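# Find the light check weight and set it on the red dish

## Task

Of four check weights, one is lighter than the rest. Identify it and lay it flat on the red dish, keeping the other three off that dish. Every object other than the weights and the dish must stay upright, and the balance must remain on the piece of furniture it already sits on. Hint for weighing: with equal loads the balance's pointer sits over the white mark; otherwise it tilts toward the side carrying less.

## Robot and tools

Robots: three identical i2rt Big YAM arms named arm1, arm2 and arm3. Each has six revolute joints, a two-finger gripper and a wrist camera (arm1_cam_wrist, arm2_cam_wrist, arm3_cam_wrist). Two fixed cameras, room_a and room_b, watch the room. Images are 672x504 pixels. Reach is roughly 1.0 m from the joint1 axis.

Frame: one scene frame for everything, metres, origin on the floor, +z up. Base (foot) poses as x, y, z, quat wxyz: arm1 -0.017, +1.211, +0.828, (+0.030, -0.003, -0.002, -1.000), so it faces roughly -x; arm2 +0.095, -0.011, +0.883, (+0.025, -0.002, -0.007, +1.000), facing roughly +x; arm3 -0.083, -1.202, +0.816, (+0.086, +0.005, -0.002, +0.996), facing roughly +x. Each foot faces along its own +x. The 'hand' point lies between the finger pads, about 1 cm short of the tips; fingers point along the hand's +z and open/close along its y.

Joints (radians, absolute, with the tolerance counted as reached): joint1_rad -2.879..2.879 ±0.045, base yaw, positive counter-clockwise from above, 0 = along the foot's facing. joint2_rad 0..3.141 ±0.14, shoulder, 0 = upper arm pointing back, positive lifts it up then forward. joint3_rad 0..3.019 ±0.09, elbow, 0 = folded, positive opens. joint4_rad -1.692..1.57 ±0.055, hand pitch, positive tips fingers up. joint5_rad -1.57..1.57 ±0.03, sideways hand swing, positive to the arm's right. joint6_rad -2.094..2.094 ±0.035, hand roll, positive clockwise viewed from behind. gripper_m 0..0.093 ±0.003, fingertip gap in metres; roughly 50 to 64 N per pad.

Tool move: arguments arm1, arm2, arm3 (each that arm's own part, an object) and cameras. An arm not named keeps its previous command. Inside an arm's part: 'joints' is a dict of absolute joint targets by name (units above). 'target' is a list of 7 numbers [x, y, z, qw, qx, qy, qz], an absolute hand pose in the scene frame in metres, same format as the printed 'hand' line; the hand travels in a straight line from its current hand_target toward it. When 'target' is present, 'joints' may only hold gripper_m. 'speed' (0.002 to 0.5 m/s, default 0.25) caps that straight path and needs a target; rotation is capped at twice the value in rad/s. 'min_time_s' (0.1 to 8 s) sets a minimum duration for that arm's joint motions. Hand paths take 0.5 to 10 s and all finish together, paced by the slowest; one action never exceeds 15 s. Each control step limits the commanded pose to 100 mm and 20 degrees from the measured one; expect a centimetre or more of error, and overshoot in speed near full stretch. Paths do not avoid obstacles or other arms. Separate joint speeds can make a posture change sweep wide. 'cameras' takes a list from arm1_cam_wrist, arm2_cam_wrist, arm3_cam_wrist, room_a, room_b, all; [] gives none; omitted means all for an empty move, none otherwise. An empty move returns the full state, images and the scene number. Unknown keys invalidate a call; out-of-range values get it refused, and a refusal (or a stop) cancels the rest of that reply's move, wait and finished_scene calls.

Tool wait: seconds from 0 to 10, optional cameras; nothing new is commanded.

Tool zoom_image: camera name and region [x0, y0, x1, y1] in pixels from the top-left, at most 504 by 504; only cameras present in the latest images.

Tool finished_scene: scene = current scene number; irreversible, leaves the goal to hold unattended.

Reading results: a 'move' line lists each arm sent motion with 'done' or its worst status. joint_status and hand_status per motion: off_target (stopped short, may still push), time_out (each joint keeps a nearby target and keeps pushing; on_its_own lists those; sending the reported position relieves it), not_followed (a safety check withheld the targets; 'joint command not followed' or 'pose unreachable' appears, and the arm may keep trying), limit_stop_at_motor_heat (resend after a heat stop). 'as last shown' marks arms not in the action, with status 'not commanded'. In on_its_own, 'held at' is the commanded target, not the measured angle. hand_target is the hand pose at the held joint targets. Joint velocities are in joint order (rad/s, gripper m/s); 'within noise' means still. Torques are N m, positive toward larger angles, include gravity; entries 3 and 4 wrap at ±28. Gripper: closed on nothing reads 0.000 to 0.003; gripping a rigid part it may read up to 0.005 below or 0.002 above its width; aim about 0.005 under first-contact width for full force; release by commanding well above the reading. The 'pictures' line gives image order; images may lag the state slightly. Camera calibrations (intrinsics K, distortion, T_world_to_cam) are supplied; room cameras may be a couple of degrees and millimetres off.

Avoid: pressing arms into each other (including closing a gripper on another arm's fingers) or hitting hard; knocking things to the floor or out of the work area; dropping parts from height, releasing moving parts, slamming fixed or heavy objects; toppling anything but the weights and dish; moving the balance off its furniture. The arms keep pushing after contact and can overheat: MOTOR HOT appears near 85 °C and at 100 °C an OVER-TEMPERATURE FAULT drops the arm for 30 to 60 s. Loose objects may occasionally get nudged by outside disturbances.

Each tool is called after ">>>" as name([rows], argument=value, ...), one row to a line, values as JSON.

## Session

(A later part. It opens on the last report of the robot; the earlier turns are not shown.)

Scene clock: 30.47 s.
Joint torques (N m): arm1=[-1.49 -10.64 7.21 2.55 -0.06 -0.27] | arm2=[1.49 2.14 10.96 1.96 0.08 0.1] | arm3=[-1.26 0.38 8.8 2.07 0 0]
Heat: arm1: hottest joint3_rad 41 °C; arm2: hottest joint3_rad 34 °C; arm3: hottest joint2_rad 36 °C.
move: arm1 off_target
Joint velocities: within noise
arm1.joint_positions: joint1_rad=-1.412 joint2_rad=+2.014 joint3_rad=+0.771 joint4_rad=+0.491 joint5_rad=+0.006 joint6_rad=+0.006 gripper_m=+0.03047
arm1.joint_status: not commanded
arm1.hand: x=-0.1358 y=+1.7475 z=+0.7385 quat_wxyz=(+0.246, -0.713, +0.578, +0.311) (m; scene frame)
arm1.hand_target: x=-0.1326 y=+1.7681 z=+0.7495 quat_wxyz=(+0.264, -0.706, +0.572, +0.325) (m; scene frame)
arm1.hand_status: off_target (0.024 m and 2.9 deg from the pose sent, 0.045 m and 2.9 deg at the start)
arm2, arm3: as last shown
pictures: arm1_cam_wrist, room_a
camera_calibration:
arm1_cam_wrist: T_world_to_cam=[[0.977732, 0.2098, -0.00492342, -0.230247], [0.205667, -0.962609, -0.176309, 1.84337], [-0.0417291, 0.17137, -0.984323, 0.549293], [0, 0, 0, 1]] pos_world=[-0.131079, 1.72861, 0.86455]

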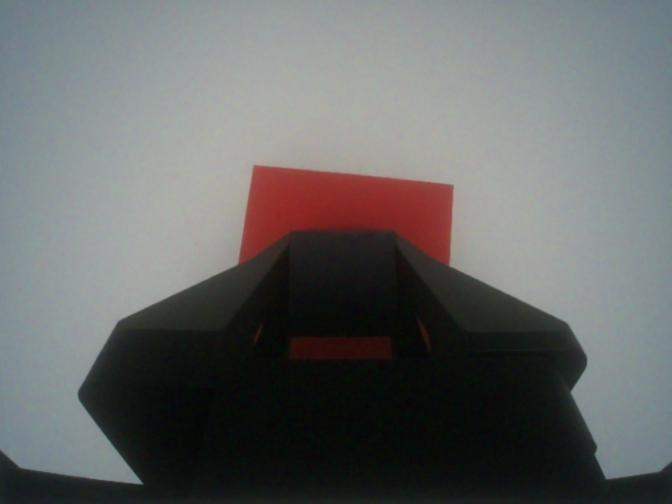

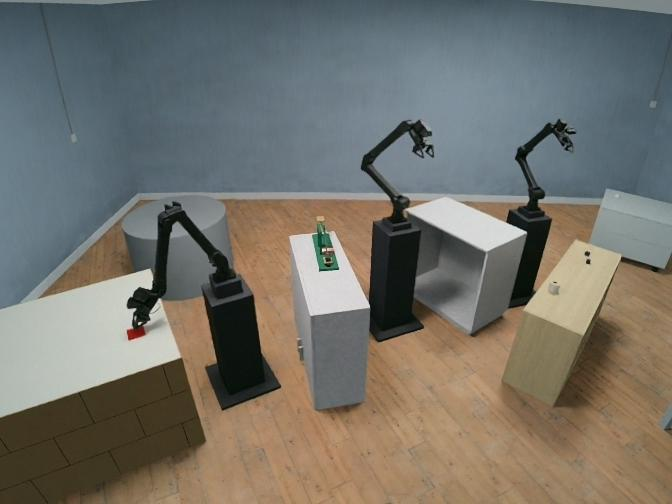

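>>> move(arm1={"target":[-0.133,1.769,0.737,0.2685,-0.7029,0.5692,0.3315],"speed":0.05})

>>> move(arm1={"target":[-0.133,1.769,0.731,0.2685,-0.7029,0.5692,0.3315],"speed":0.05})

>>> move(arm1={"target":[-0.133,1.769,0.726,0.2685,-0.7029,0.5692,0.3315],"speed":0.05}, cameras=["arm1_cam_wrist","room_a"])

>>> zoom_image(camera="room_a", region=[100, 290, 190, 360])

Scene clock: 35.33 s.
Joint torques (N m): arm1=[-1.14 -10.46 6.97 2.63 -0.04 -0.22] | arm2=[1.49 2.14 10.99 1.89 0.09 0.11] | arm3=[-1.08 0.38 8.8 2.1 0 0.01]
Heat: arm1: hottest joint3_rad 41 °C; arm2: hottest joint3_rad 35 °C; arm3: hottest joint2_rad 36 °C.
move: arm1 off_target
Joint velocities: within noise
arm1.joint_positions: joint1_rad=-1.412 joint2_rad=+2.056 joint3_rad=+0.771 joint4_rad=+0.551 joint5_rad=+0.005 joint6_rad=+0.006 gripper_m=+0.03047
arm1.joint_status: not commanded
arm1.hand: x=-0.1361 y=+1.7483 z=+0.7277 quat_wxyz=(+0.251, -0.710, +0.576, +0.317) (m; scene frame)
arm1.hand_target: x=-0.1327 y=+1.7681 z=+0.7375 quat_wxyz=(+0.269, -0.703, +0.569, +0.331) (m; scene frame)
arm1.hand_status: off_target (0.023 m and 2.8 deg from the pose sent, 0.022 m and 3.8 deg at the start)
arm2, arm3: as last shown
pictures: none

Scene clock: 36.30 s.
Joint torques (N m): arm1=[-1.55 -10.75 6.6 2.66 -0.02 -0.22] | arm2=[1.26 2.2 10.99 1.89 0.07 0.11] | arm3=[-1.14 0.44 8.8 2.06 -0.01 0.02]
Heat: arm1: hottest joint3_rad 41 °C; arm2: hottest joint3_rad 35 °C; arm3: hottest joint2_rad 36 °C.
move: arm1 off_target
Joint velocities: within noise
arm1.joint_positions: joint1_rad=-1.412 joint2_rad=+2.072 joint3_rad=+0.774 joint4_rad=+0.566 joint5_rad=+0.005 joint6_rad=+0.006 gripper_m=+0.03047
arm1.joint_status: not commanded
arm1.hand: x=-0.1362 y=+1.7487 z=+0.7226 quat_wxyz=(+0.252, -0.710, +0.576, +0.318) (m; scene frame)
arm1.hand_target: x=-0.1327 y=+1.7683 z=+0.7316 quat_wxyz=(+0.269, -0.703, +0.569, +0.331) (m; scene frame)
arm1.hand_status: off_target (0.022 m and 2.7 deg from the pose sent, 0.021 m and 2.8 deg at the start)
arm2, arm3: as last shown
pictures: none

Scene clock: 37.27 s.
Joint torques (N m): arm1=[-1.03 -10.4 6.49 2.63 -0.07 -0.22] | arm2=[1.44 2.14 10.96 1.85 0.08 0.11] | arm3=[-1.14 0.38 8.76 2.06 -0.01 0.01]
Heat: arm1: hottest joint3_rad 41 °C; arm2: hottest joint3_rad 35 °C; arm3: hottest joint2_rad 36 °C.
move: arm1 off_target
Joint velocities: within noise
arm1.joint_positions: joint1_rad=-1.412 joint2_rad=+2.087 joint3_rad=+0.779 joint4_rad=+0.578 joint5_rad=+0.005 joint6_rad=+0.006 gripper_m=+0.03047
arm1.joint_status: not commanded
arm1.hand: x=-0.1365 y=+1.7496 z=+0.7182 quat_wxyz=(+0.252, -0.710, +0.575, +0.319) (m; scene frame)
arm1.hand_target: x=-0.1327 y=+1.7682 z=+0.7264 quat_wxyz=(+0.269, -0.703, +0.569, +0.331) (m; scene frame)
arm1.hand_status: off_target (0.021 m and 2.6 deg from the pose sent, 0.021 m and 2.7 deg at the start)
arm2, arm3: as last shown
pictures: arm1_cam_wrist, room_a
camera_calibration:
arm1_cam_wrist: T_world_to_cam=[[0.977633, 0.210259, -0.00499567, -0.230849], [0.205128, -0.958482, -0.198079, 1.85019], [-0.0464361, 0.192624, -0.980173, 0.488211], [0, 0, 0, 1]] pos_world=[-0.131169, 1.72787, 0.843862]

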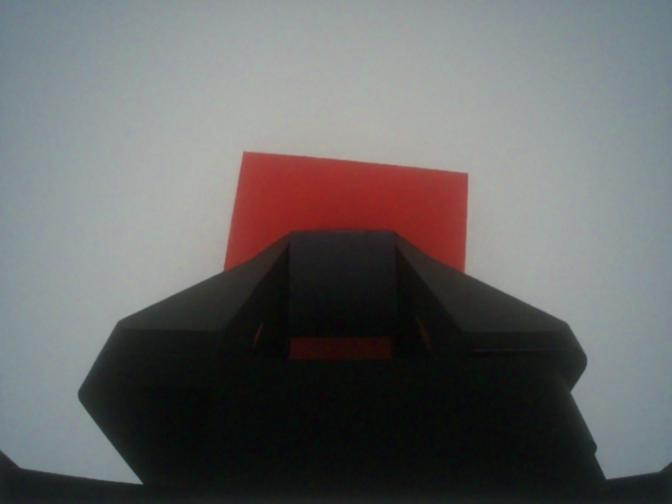

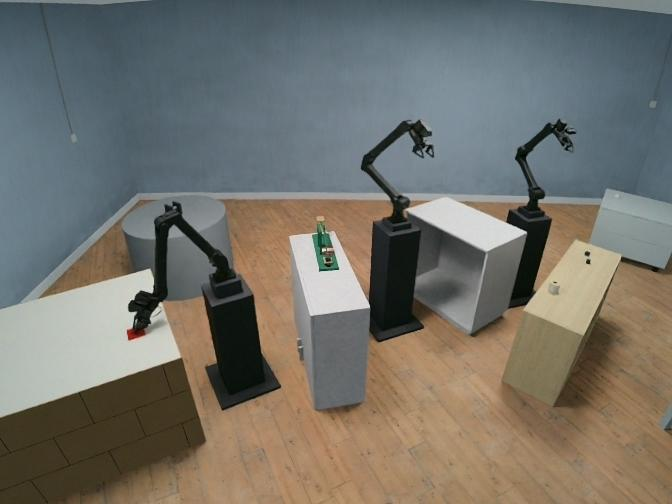

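Scaled by 5.600 from the camera's 672x504 image, which has a finer 960x720 frame.

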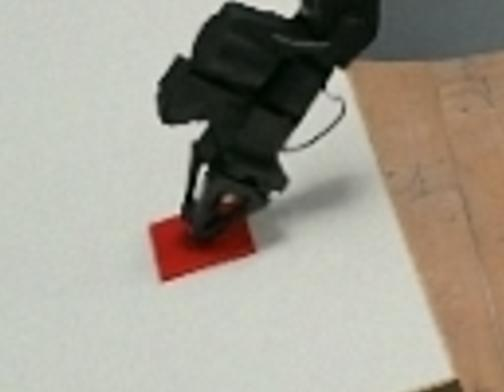

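>>> move(arm1={"target":[-0.133,1.769,0.721,0.2685,-0.7029,0.5692,0.3315],"speed":0.05})

>>> move(arm1={"target":[-0.133,1.769,0.716,0.2685,-0.7029,0.5692,0.3315],"speed":0.05}, cameras=["arm1_cam_wrist"])

Scene clock: 38.53 s.
Joint torques (N m): arm1=[-1.26 -10.52 6.26 2.65 -0.05 -0.25] | arm2=[1.49 2.14 10.99 1.95 0.05 0.1] | arm3=[-1.08 0.44 8.76 2.11 -0.01 0.02]
Heat: arm1: hottest joint3_rad 41 °C; arm2: hottest joint3_rad 35 °C; arm3: hottest joint2_rad 36 °C.
move: arm1 off_target
Joint velocities: within noise
arm1.joint_positions: joint1_rad=-1.412 joint2_rad=+2.101 joint3_rad=+0.783 joint4_rad=+0.590 joint5_rad=+0.005 joint6_rad=+0.005 gripper_m=+0.03047
arm1.joint_status: not commanded
arm1.hand: x=-0.1368 y=+1.7504 z=+0.7141 quat_wxyz=(+0.253, -0.710, +0.575, +0.319) (m; scene frame)
arm1.hand_target: x=-0.1328 y=+1.7684 z=+0.7215 quat_wxyz=(+0.269, -0.703, +0.569, +0.331) (m; scene frame)
arm1.hand_status: off_target (0.020 m and 2.5 deg from the pose sent, 0.020 m and 2.6 deg at the start)
arm2, arm3: as last shown
pictures: none

Scene clock: 39.50 s.
Joint torques (N m): arm1=[-1.38 -10.64 6.32 2.52 -0.07 -0.2] | arm2=[1.38 2.14 10.97 1.98 0.08 0.12] | arm3=[-1.03 0.32 8.8 2.06 -0.01 0.02]
Heat: arm1: hottest joint3_rad 41 °C; arm2: hottest joint3_rad 35 °C; arm3: hottest joint2_rad 36 °C.
move: arm1 off_target
Joint velocities: within noise
arm1.joint_positions: joint1_rad=-1.412 joint2_rad=+2.109 joint3_rad=+0.783 joint4_rad=+0.605 joint5_rad=+0.005 joint6_rad=+0.004 gripper_m=+0.03047
arm1.joint_status: not commanded
arm1.hand: x=-0.1369 y=+1.7510 z=+0.7127 quat_wxyz=(+0.255, -0.709, +0.574, +0.322) (m; scene frame)
arm1.hand_target: x=-0.1328 y=+1.7682 z=+0.7164 quat_wxyz=(+0.269, -0.703, +0.569, +0.331) (m; scene frame)
arm1.hand_status: off_target (0.019 m and 2.1 deg from the pose sent, 0.019 m and 2.5 deg at the start)
arm2.joint_positions: joint1_rad=+0.482 joint2_rad=+0.585 joint3_rad=+1.357 joint4_rad=-1.462 joint5_rad=+0.226 joint6_rad=+0.023 gripper_m=+0.09396
arm2.joint_status: not commanded
arm2.hand: x=-0.1095 y=-0.0683 z=+1.3892 quat_wxyz=(-0.010, +0.891, +0.138, -0.433) (m; scene frame)
arm2.hand_target: x=-0.1075 y=-0.0675 z=+1.4001 quat_wxyz=(-0.007, +0.885, +0.136, -0.444) (m; scene frame)
arm2.hand_status: not commanded
arm3.joint_positions: joint1_rad=-0.065 joint2_rad=+0.649 joint3_rad=+1.390 joint4_rad=-1.161 joint5_rad=-0.034 joint6_rad=-0.702 gripper_m=+0.09396
arm3.joint_status: not commanded
arm3.hand: x=-0.3410 y=-1.1470 z=+1.3892 quat_wxyz=(-0.236, +0.811, +0.203, -0.495) (m; scene frame)
arm3.hand_target: x=-0.3379 y=-1.1478 z=+1.4005 quat_wxyz=(-0.241, +0.805, +0.201, -0.504) (m; scene frame)
arm3.hand_status: not commanded
pictures: arm1_cam_wrist
camera_calibration:
arm1_cam_wrist: T_world_to_cam=[[0.977408, 0.211316, -0.00446928, -0.233041], [0.205835, -0.956434, -0.207041, 1.85342], [-0.0480257, 0.201444, -0.978322, 0.465464], [0, 0, 0, 1]] pos_world=[-0.131367, 1.72815, 0.838066]

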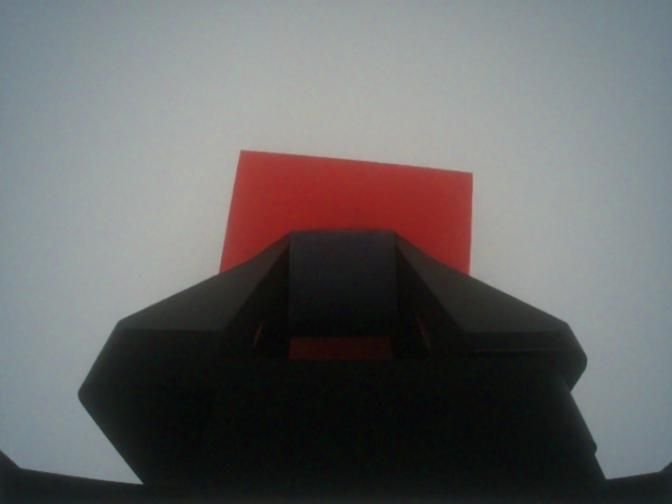

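>>> move(arm1={"joints":{"gripper_m":0.055}}, cameras=["arm1_cam_wrist"])

Scene clock: 40.20 s.
Joint torques (N m): arm1=[-1.61 -10.11 5.85 2.48 -0.05 -0.18] | arm2=[1.38 2.14 10.93 1.99 0.08 0.11] | arm3=[-1.14 0.56 8.8 2.06 -0.01 0.02]
Heat: arm1: hottest joint3_rad 41 °C; arm2: hottest joint3_rad 35 °C; arm3: hottest joint2_rad 36 °C.
move: arm1 done
Joint velocities: within noise
arm1.joint_positions: joint1_rad=-1.412 joint2_rad=+2.111 joint3_rad=+0.792 joint4_rad=+0.606 joint5_rad=+0.005 joint6_rad=+0.003 gripper_m=+0.05484
arm1.joint_status: all done
arm1.hand: x=-0.1374 y=+1.7552 z=+0.7142 quat_wxyz=(+0.258, -0.708, +0.573, +0.324) (m; scene frame)
arm1.hand_target: x=-0.1326 y=+1.7683 z=+0.7164 quat_wxyz=(+0.269, -0.703, +0.569, +0.331) (m; scene frame)
arm1.hand_status: not commanded
arm2, arm3: as last shown
pictures: arm1_cam_wrist
camera_calibration:
arm1_cam_wrist: T_world_to_cam=[[0.977427, 0.21124, -0.0036928, -0.233857], [0.205552, -0.954857, -0.214467, 1.8604], [-0.04883, 0.208867, -0.976724, 0.451857], [0, 0, 0, 1]] pos_world=[-0.131765, 1.73144, 0.839469]

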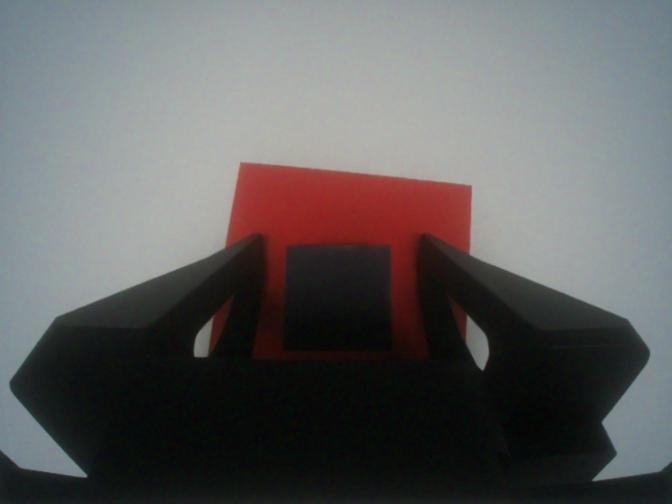

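>>> move(arm1={"target":[-0.115,1.68,0.80,0.2685,-0.7029,0.5692,0.3315],"speed":0.15,"joints":{"gripper_m":0.08}})

>>> move(arm1={"target":[-0.12,1.62,0.92,0.2685,-0.7029,0.5692,0.3315],"speed":0.3}, cameras=["arm1_cam_wrist","room_a","room_b"])

>>> zoom_image(camera="room_a", region=[100, 290, 190, 360])

>>> zoom_image(camera="room_a", region=[290, 200, 360, 280])

Scene clock: 42.10 s.
Joint torques (N m): arm1=[-0.73 -10.29 4.45 1.47 0.02 -0.2] | arm2=[1.32 2.32 10.99 1.96 0.06 0.11] | arm3=[-1.08 0.56 8.8 2.1 -0.01 0.01]
Heat: arm1: hottest joint3_rad 41 °C; arm2: hottest joint3_rad 36 °C; arm3: hottest joint2_rad 36 °C.
move: arm1 off_target
Joint velocities: within noise
arm1.joint_positions: joint1_rad=-1.412 joint2_rad=+1.780 joint3_rad=+0.529 joint4_rad=+0.549 joint5_rad=+0.005 joint6_rad=+0.003 gripper_m=+0.07990
arm1.joint_status: all done
arm1.hand: x=-0.1193 y=+1.6766 z=+0.7906 quat_wxyz=(+0.261, -0.706, +0.571, +0.328) (m; scene frame)
arm1.hand_target: x=-0.1149 y=+1.6801 z=+0.7999 quat_wxyz=(+0.269, -0.703, +0.569, +0.331) (m; scene frame)
arm1.hand_status: off_target (0.011 m and 1.0 deg from the pose sent, 0.116 m and 1.6 deg at the start)
arm2, arm3: as last shown
pictures: none

Scene clock: 43.57 s.
Joint torques (N m): arm1=[0.15 -5.83 9.85 1.43 0.17 0.02] | arm2=[1.32 2.55 10.97 1.91 0.09 0.12] | arm3=[-1.03 0.38 8.8 2.07 -0.01 0.02]
Heat: arm1: hottest joint3_rad 41 °C; arm2: hottest joint3_rad 36 °C; arm3: hottest joint3_rad 37 °C.
move: arm1 off_target
Joint velocities: within noise
arm1.joint_positions: joint1_rad=-1.374 joint2_rad=+1.214 joint3_rad=+0.440 joint4_rad=+0.060 joint5_rad=+0.050 joint6_rad=+0.019 gripper_m=+0.07990
arm1.joint_status: not commanded
arm1.hand: x=-0.1129 y=+1.6141 z=+0.9066 quat_wxyz=(+0.265, -0.708, +0.572, +0.319) (m; scene frame)
arm1.hand_target: x=-0.1200 y=+1.6199 z=+0.9200 quat_wxyz=(+0.268, -0.703, +0.569, +0.332) (m; scene frame)
arm1.hand_status: off_target (0.016 m and 1.7 deg from the pose sent, 0.141 m and 1.1 deg at the start)
arm2, arm3: as last shown
pictures: arm1_cam_wrist, room_a, room_b
camera_calibration:
arm1_cam_wrist: T_world_to_cam=[[0.978564, 0.20547, 0.0139555, -0.233811], [0.20362, -0.955153, -0.214993, 1.76267], [-0.0308449, 0.213226, -0.976516, 0.665164], [0, 0, 0, 1]] pos_world=[-0.109598, 1.58983, 1.03177]

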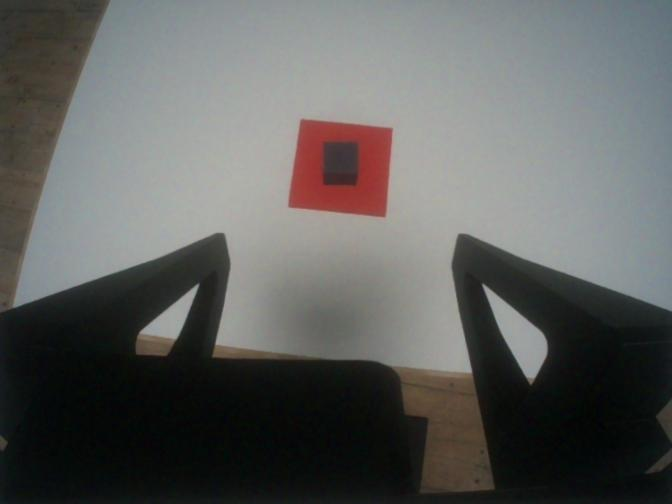

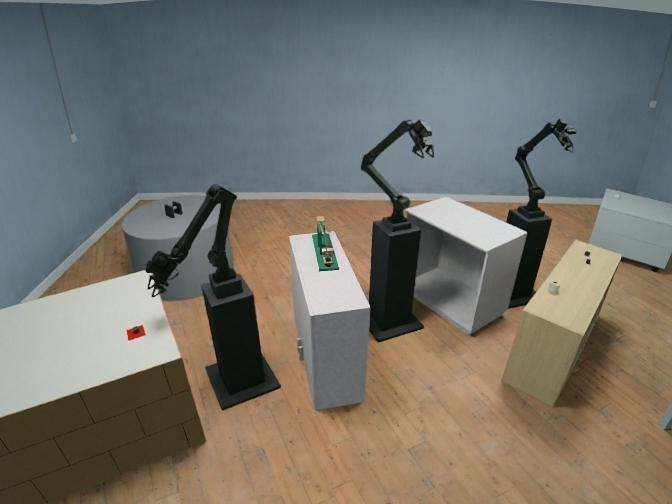

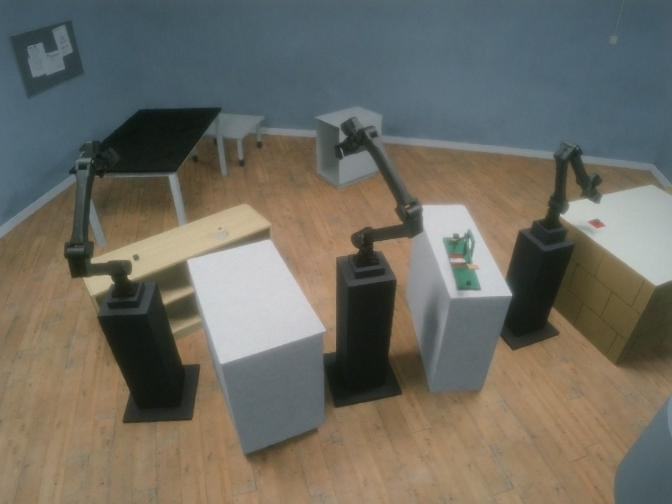

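Scaled by 5.600 from the camera's 672x504 image, which has a finer 960x720 frame.

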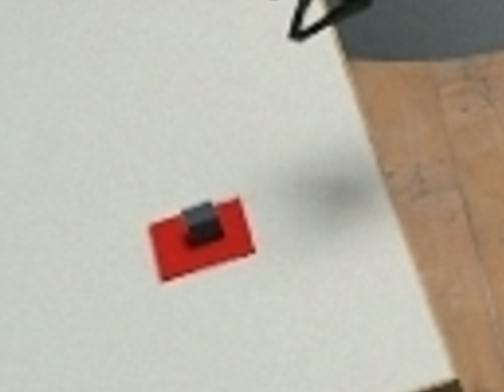

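Scaled by 6.300 from the camera's 672x504 image, which has a finer 960x720 frame.

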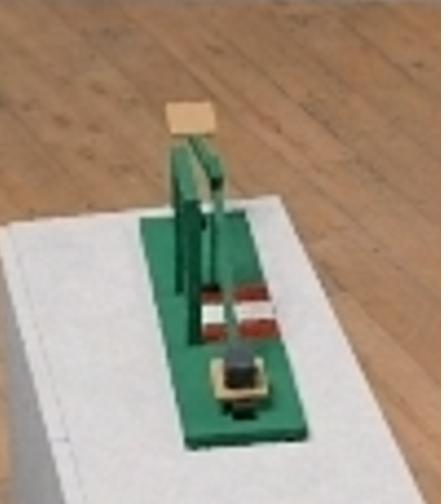

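>>> zoom_image(camera="arm1_cam_wrist", region=[280, 110, 400, 220])

Scaled by 4.200 from the camera's 672x504 image, which has a finer 960x720 frame.

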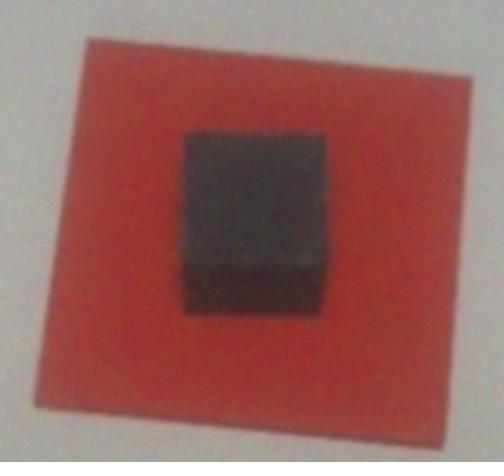

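>>> finished_scene(scene=1)

The scene is finished: the task was done.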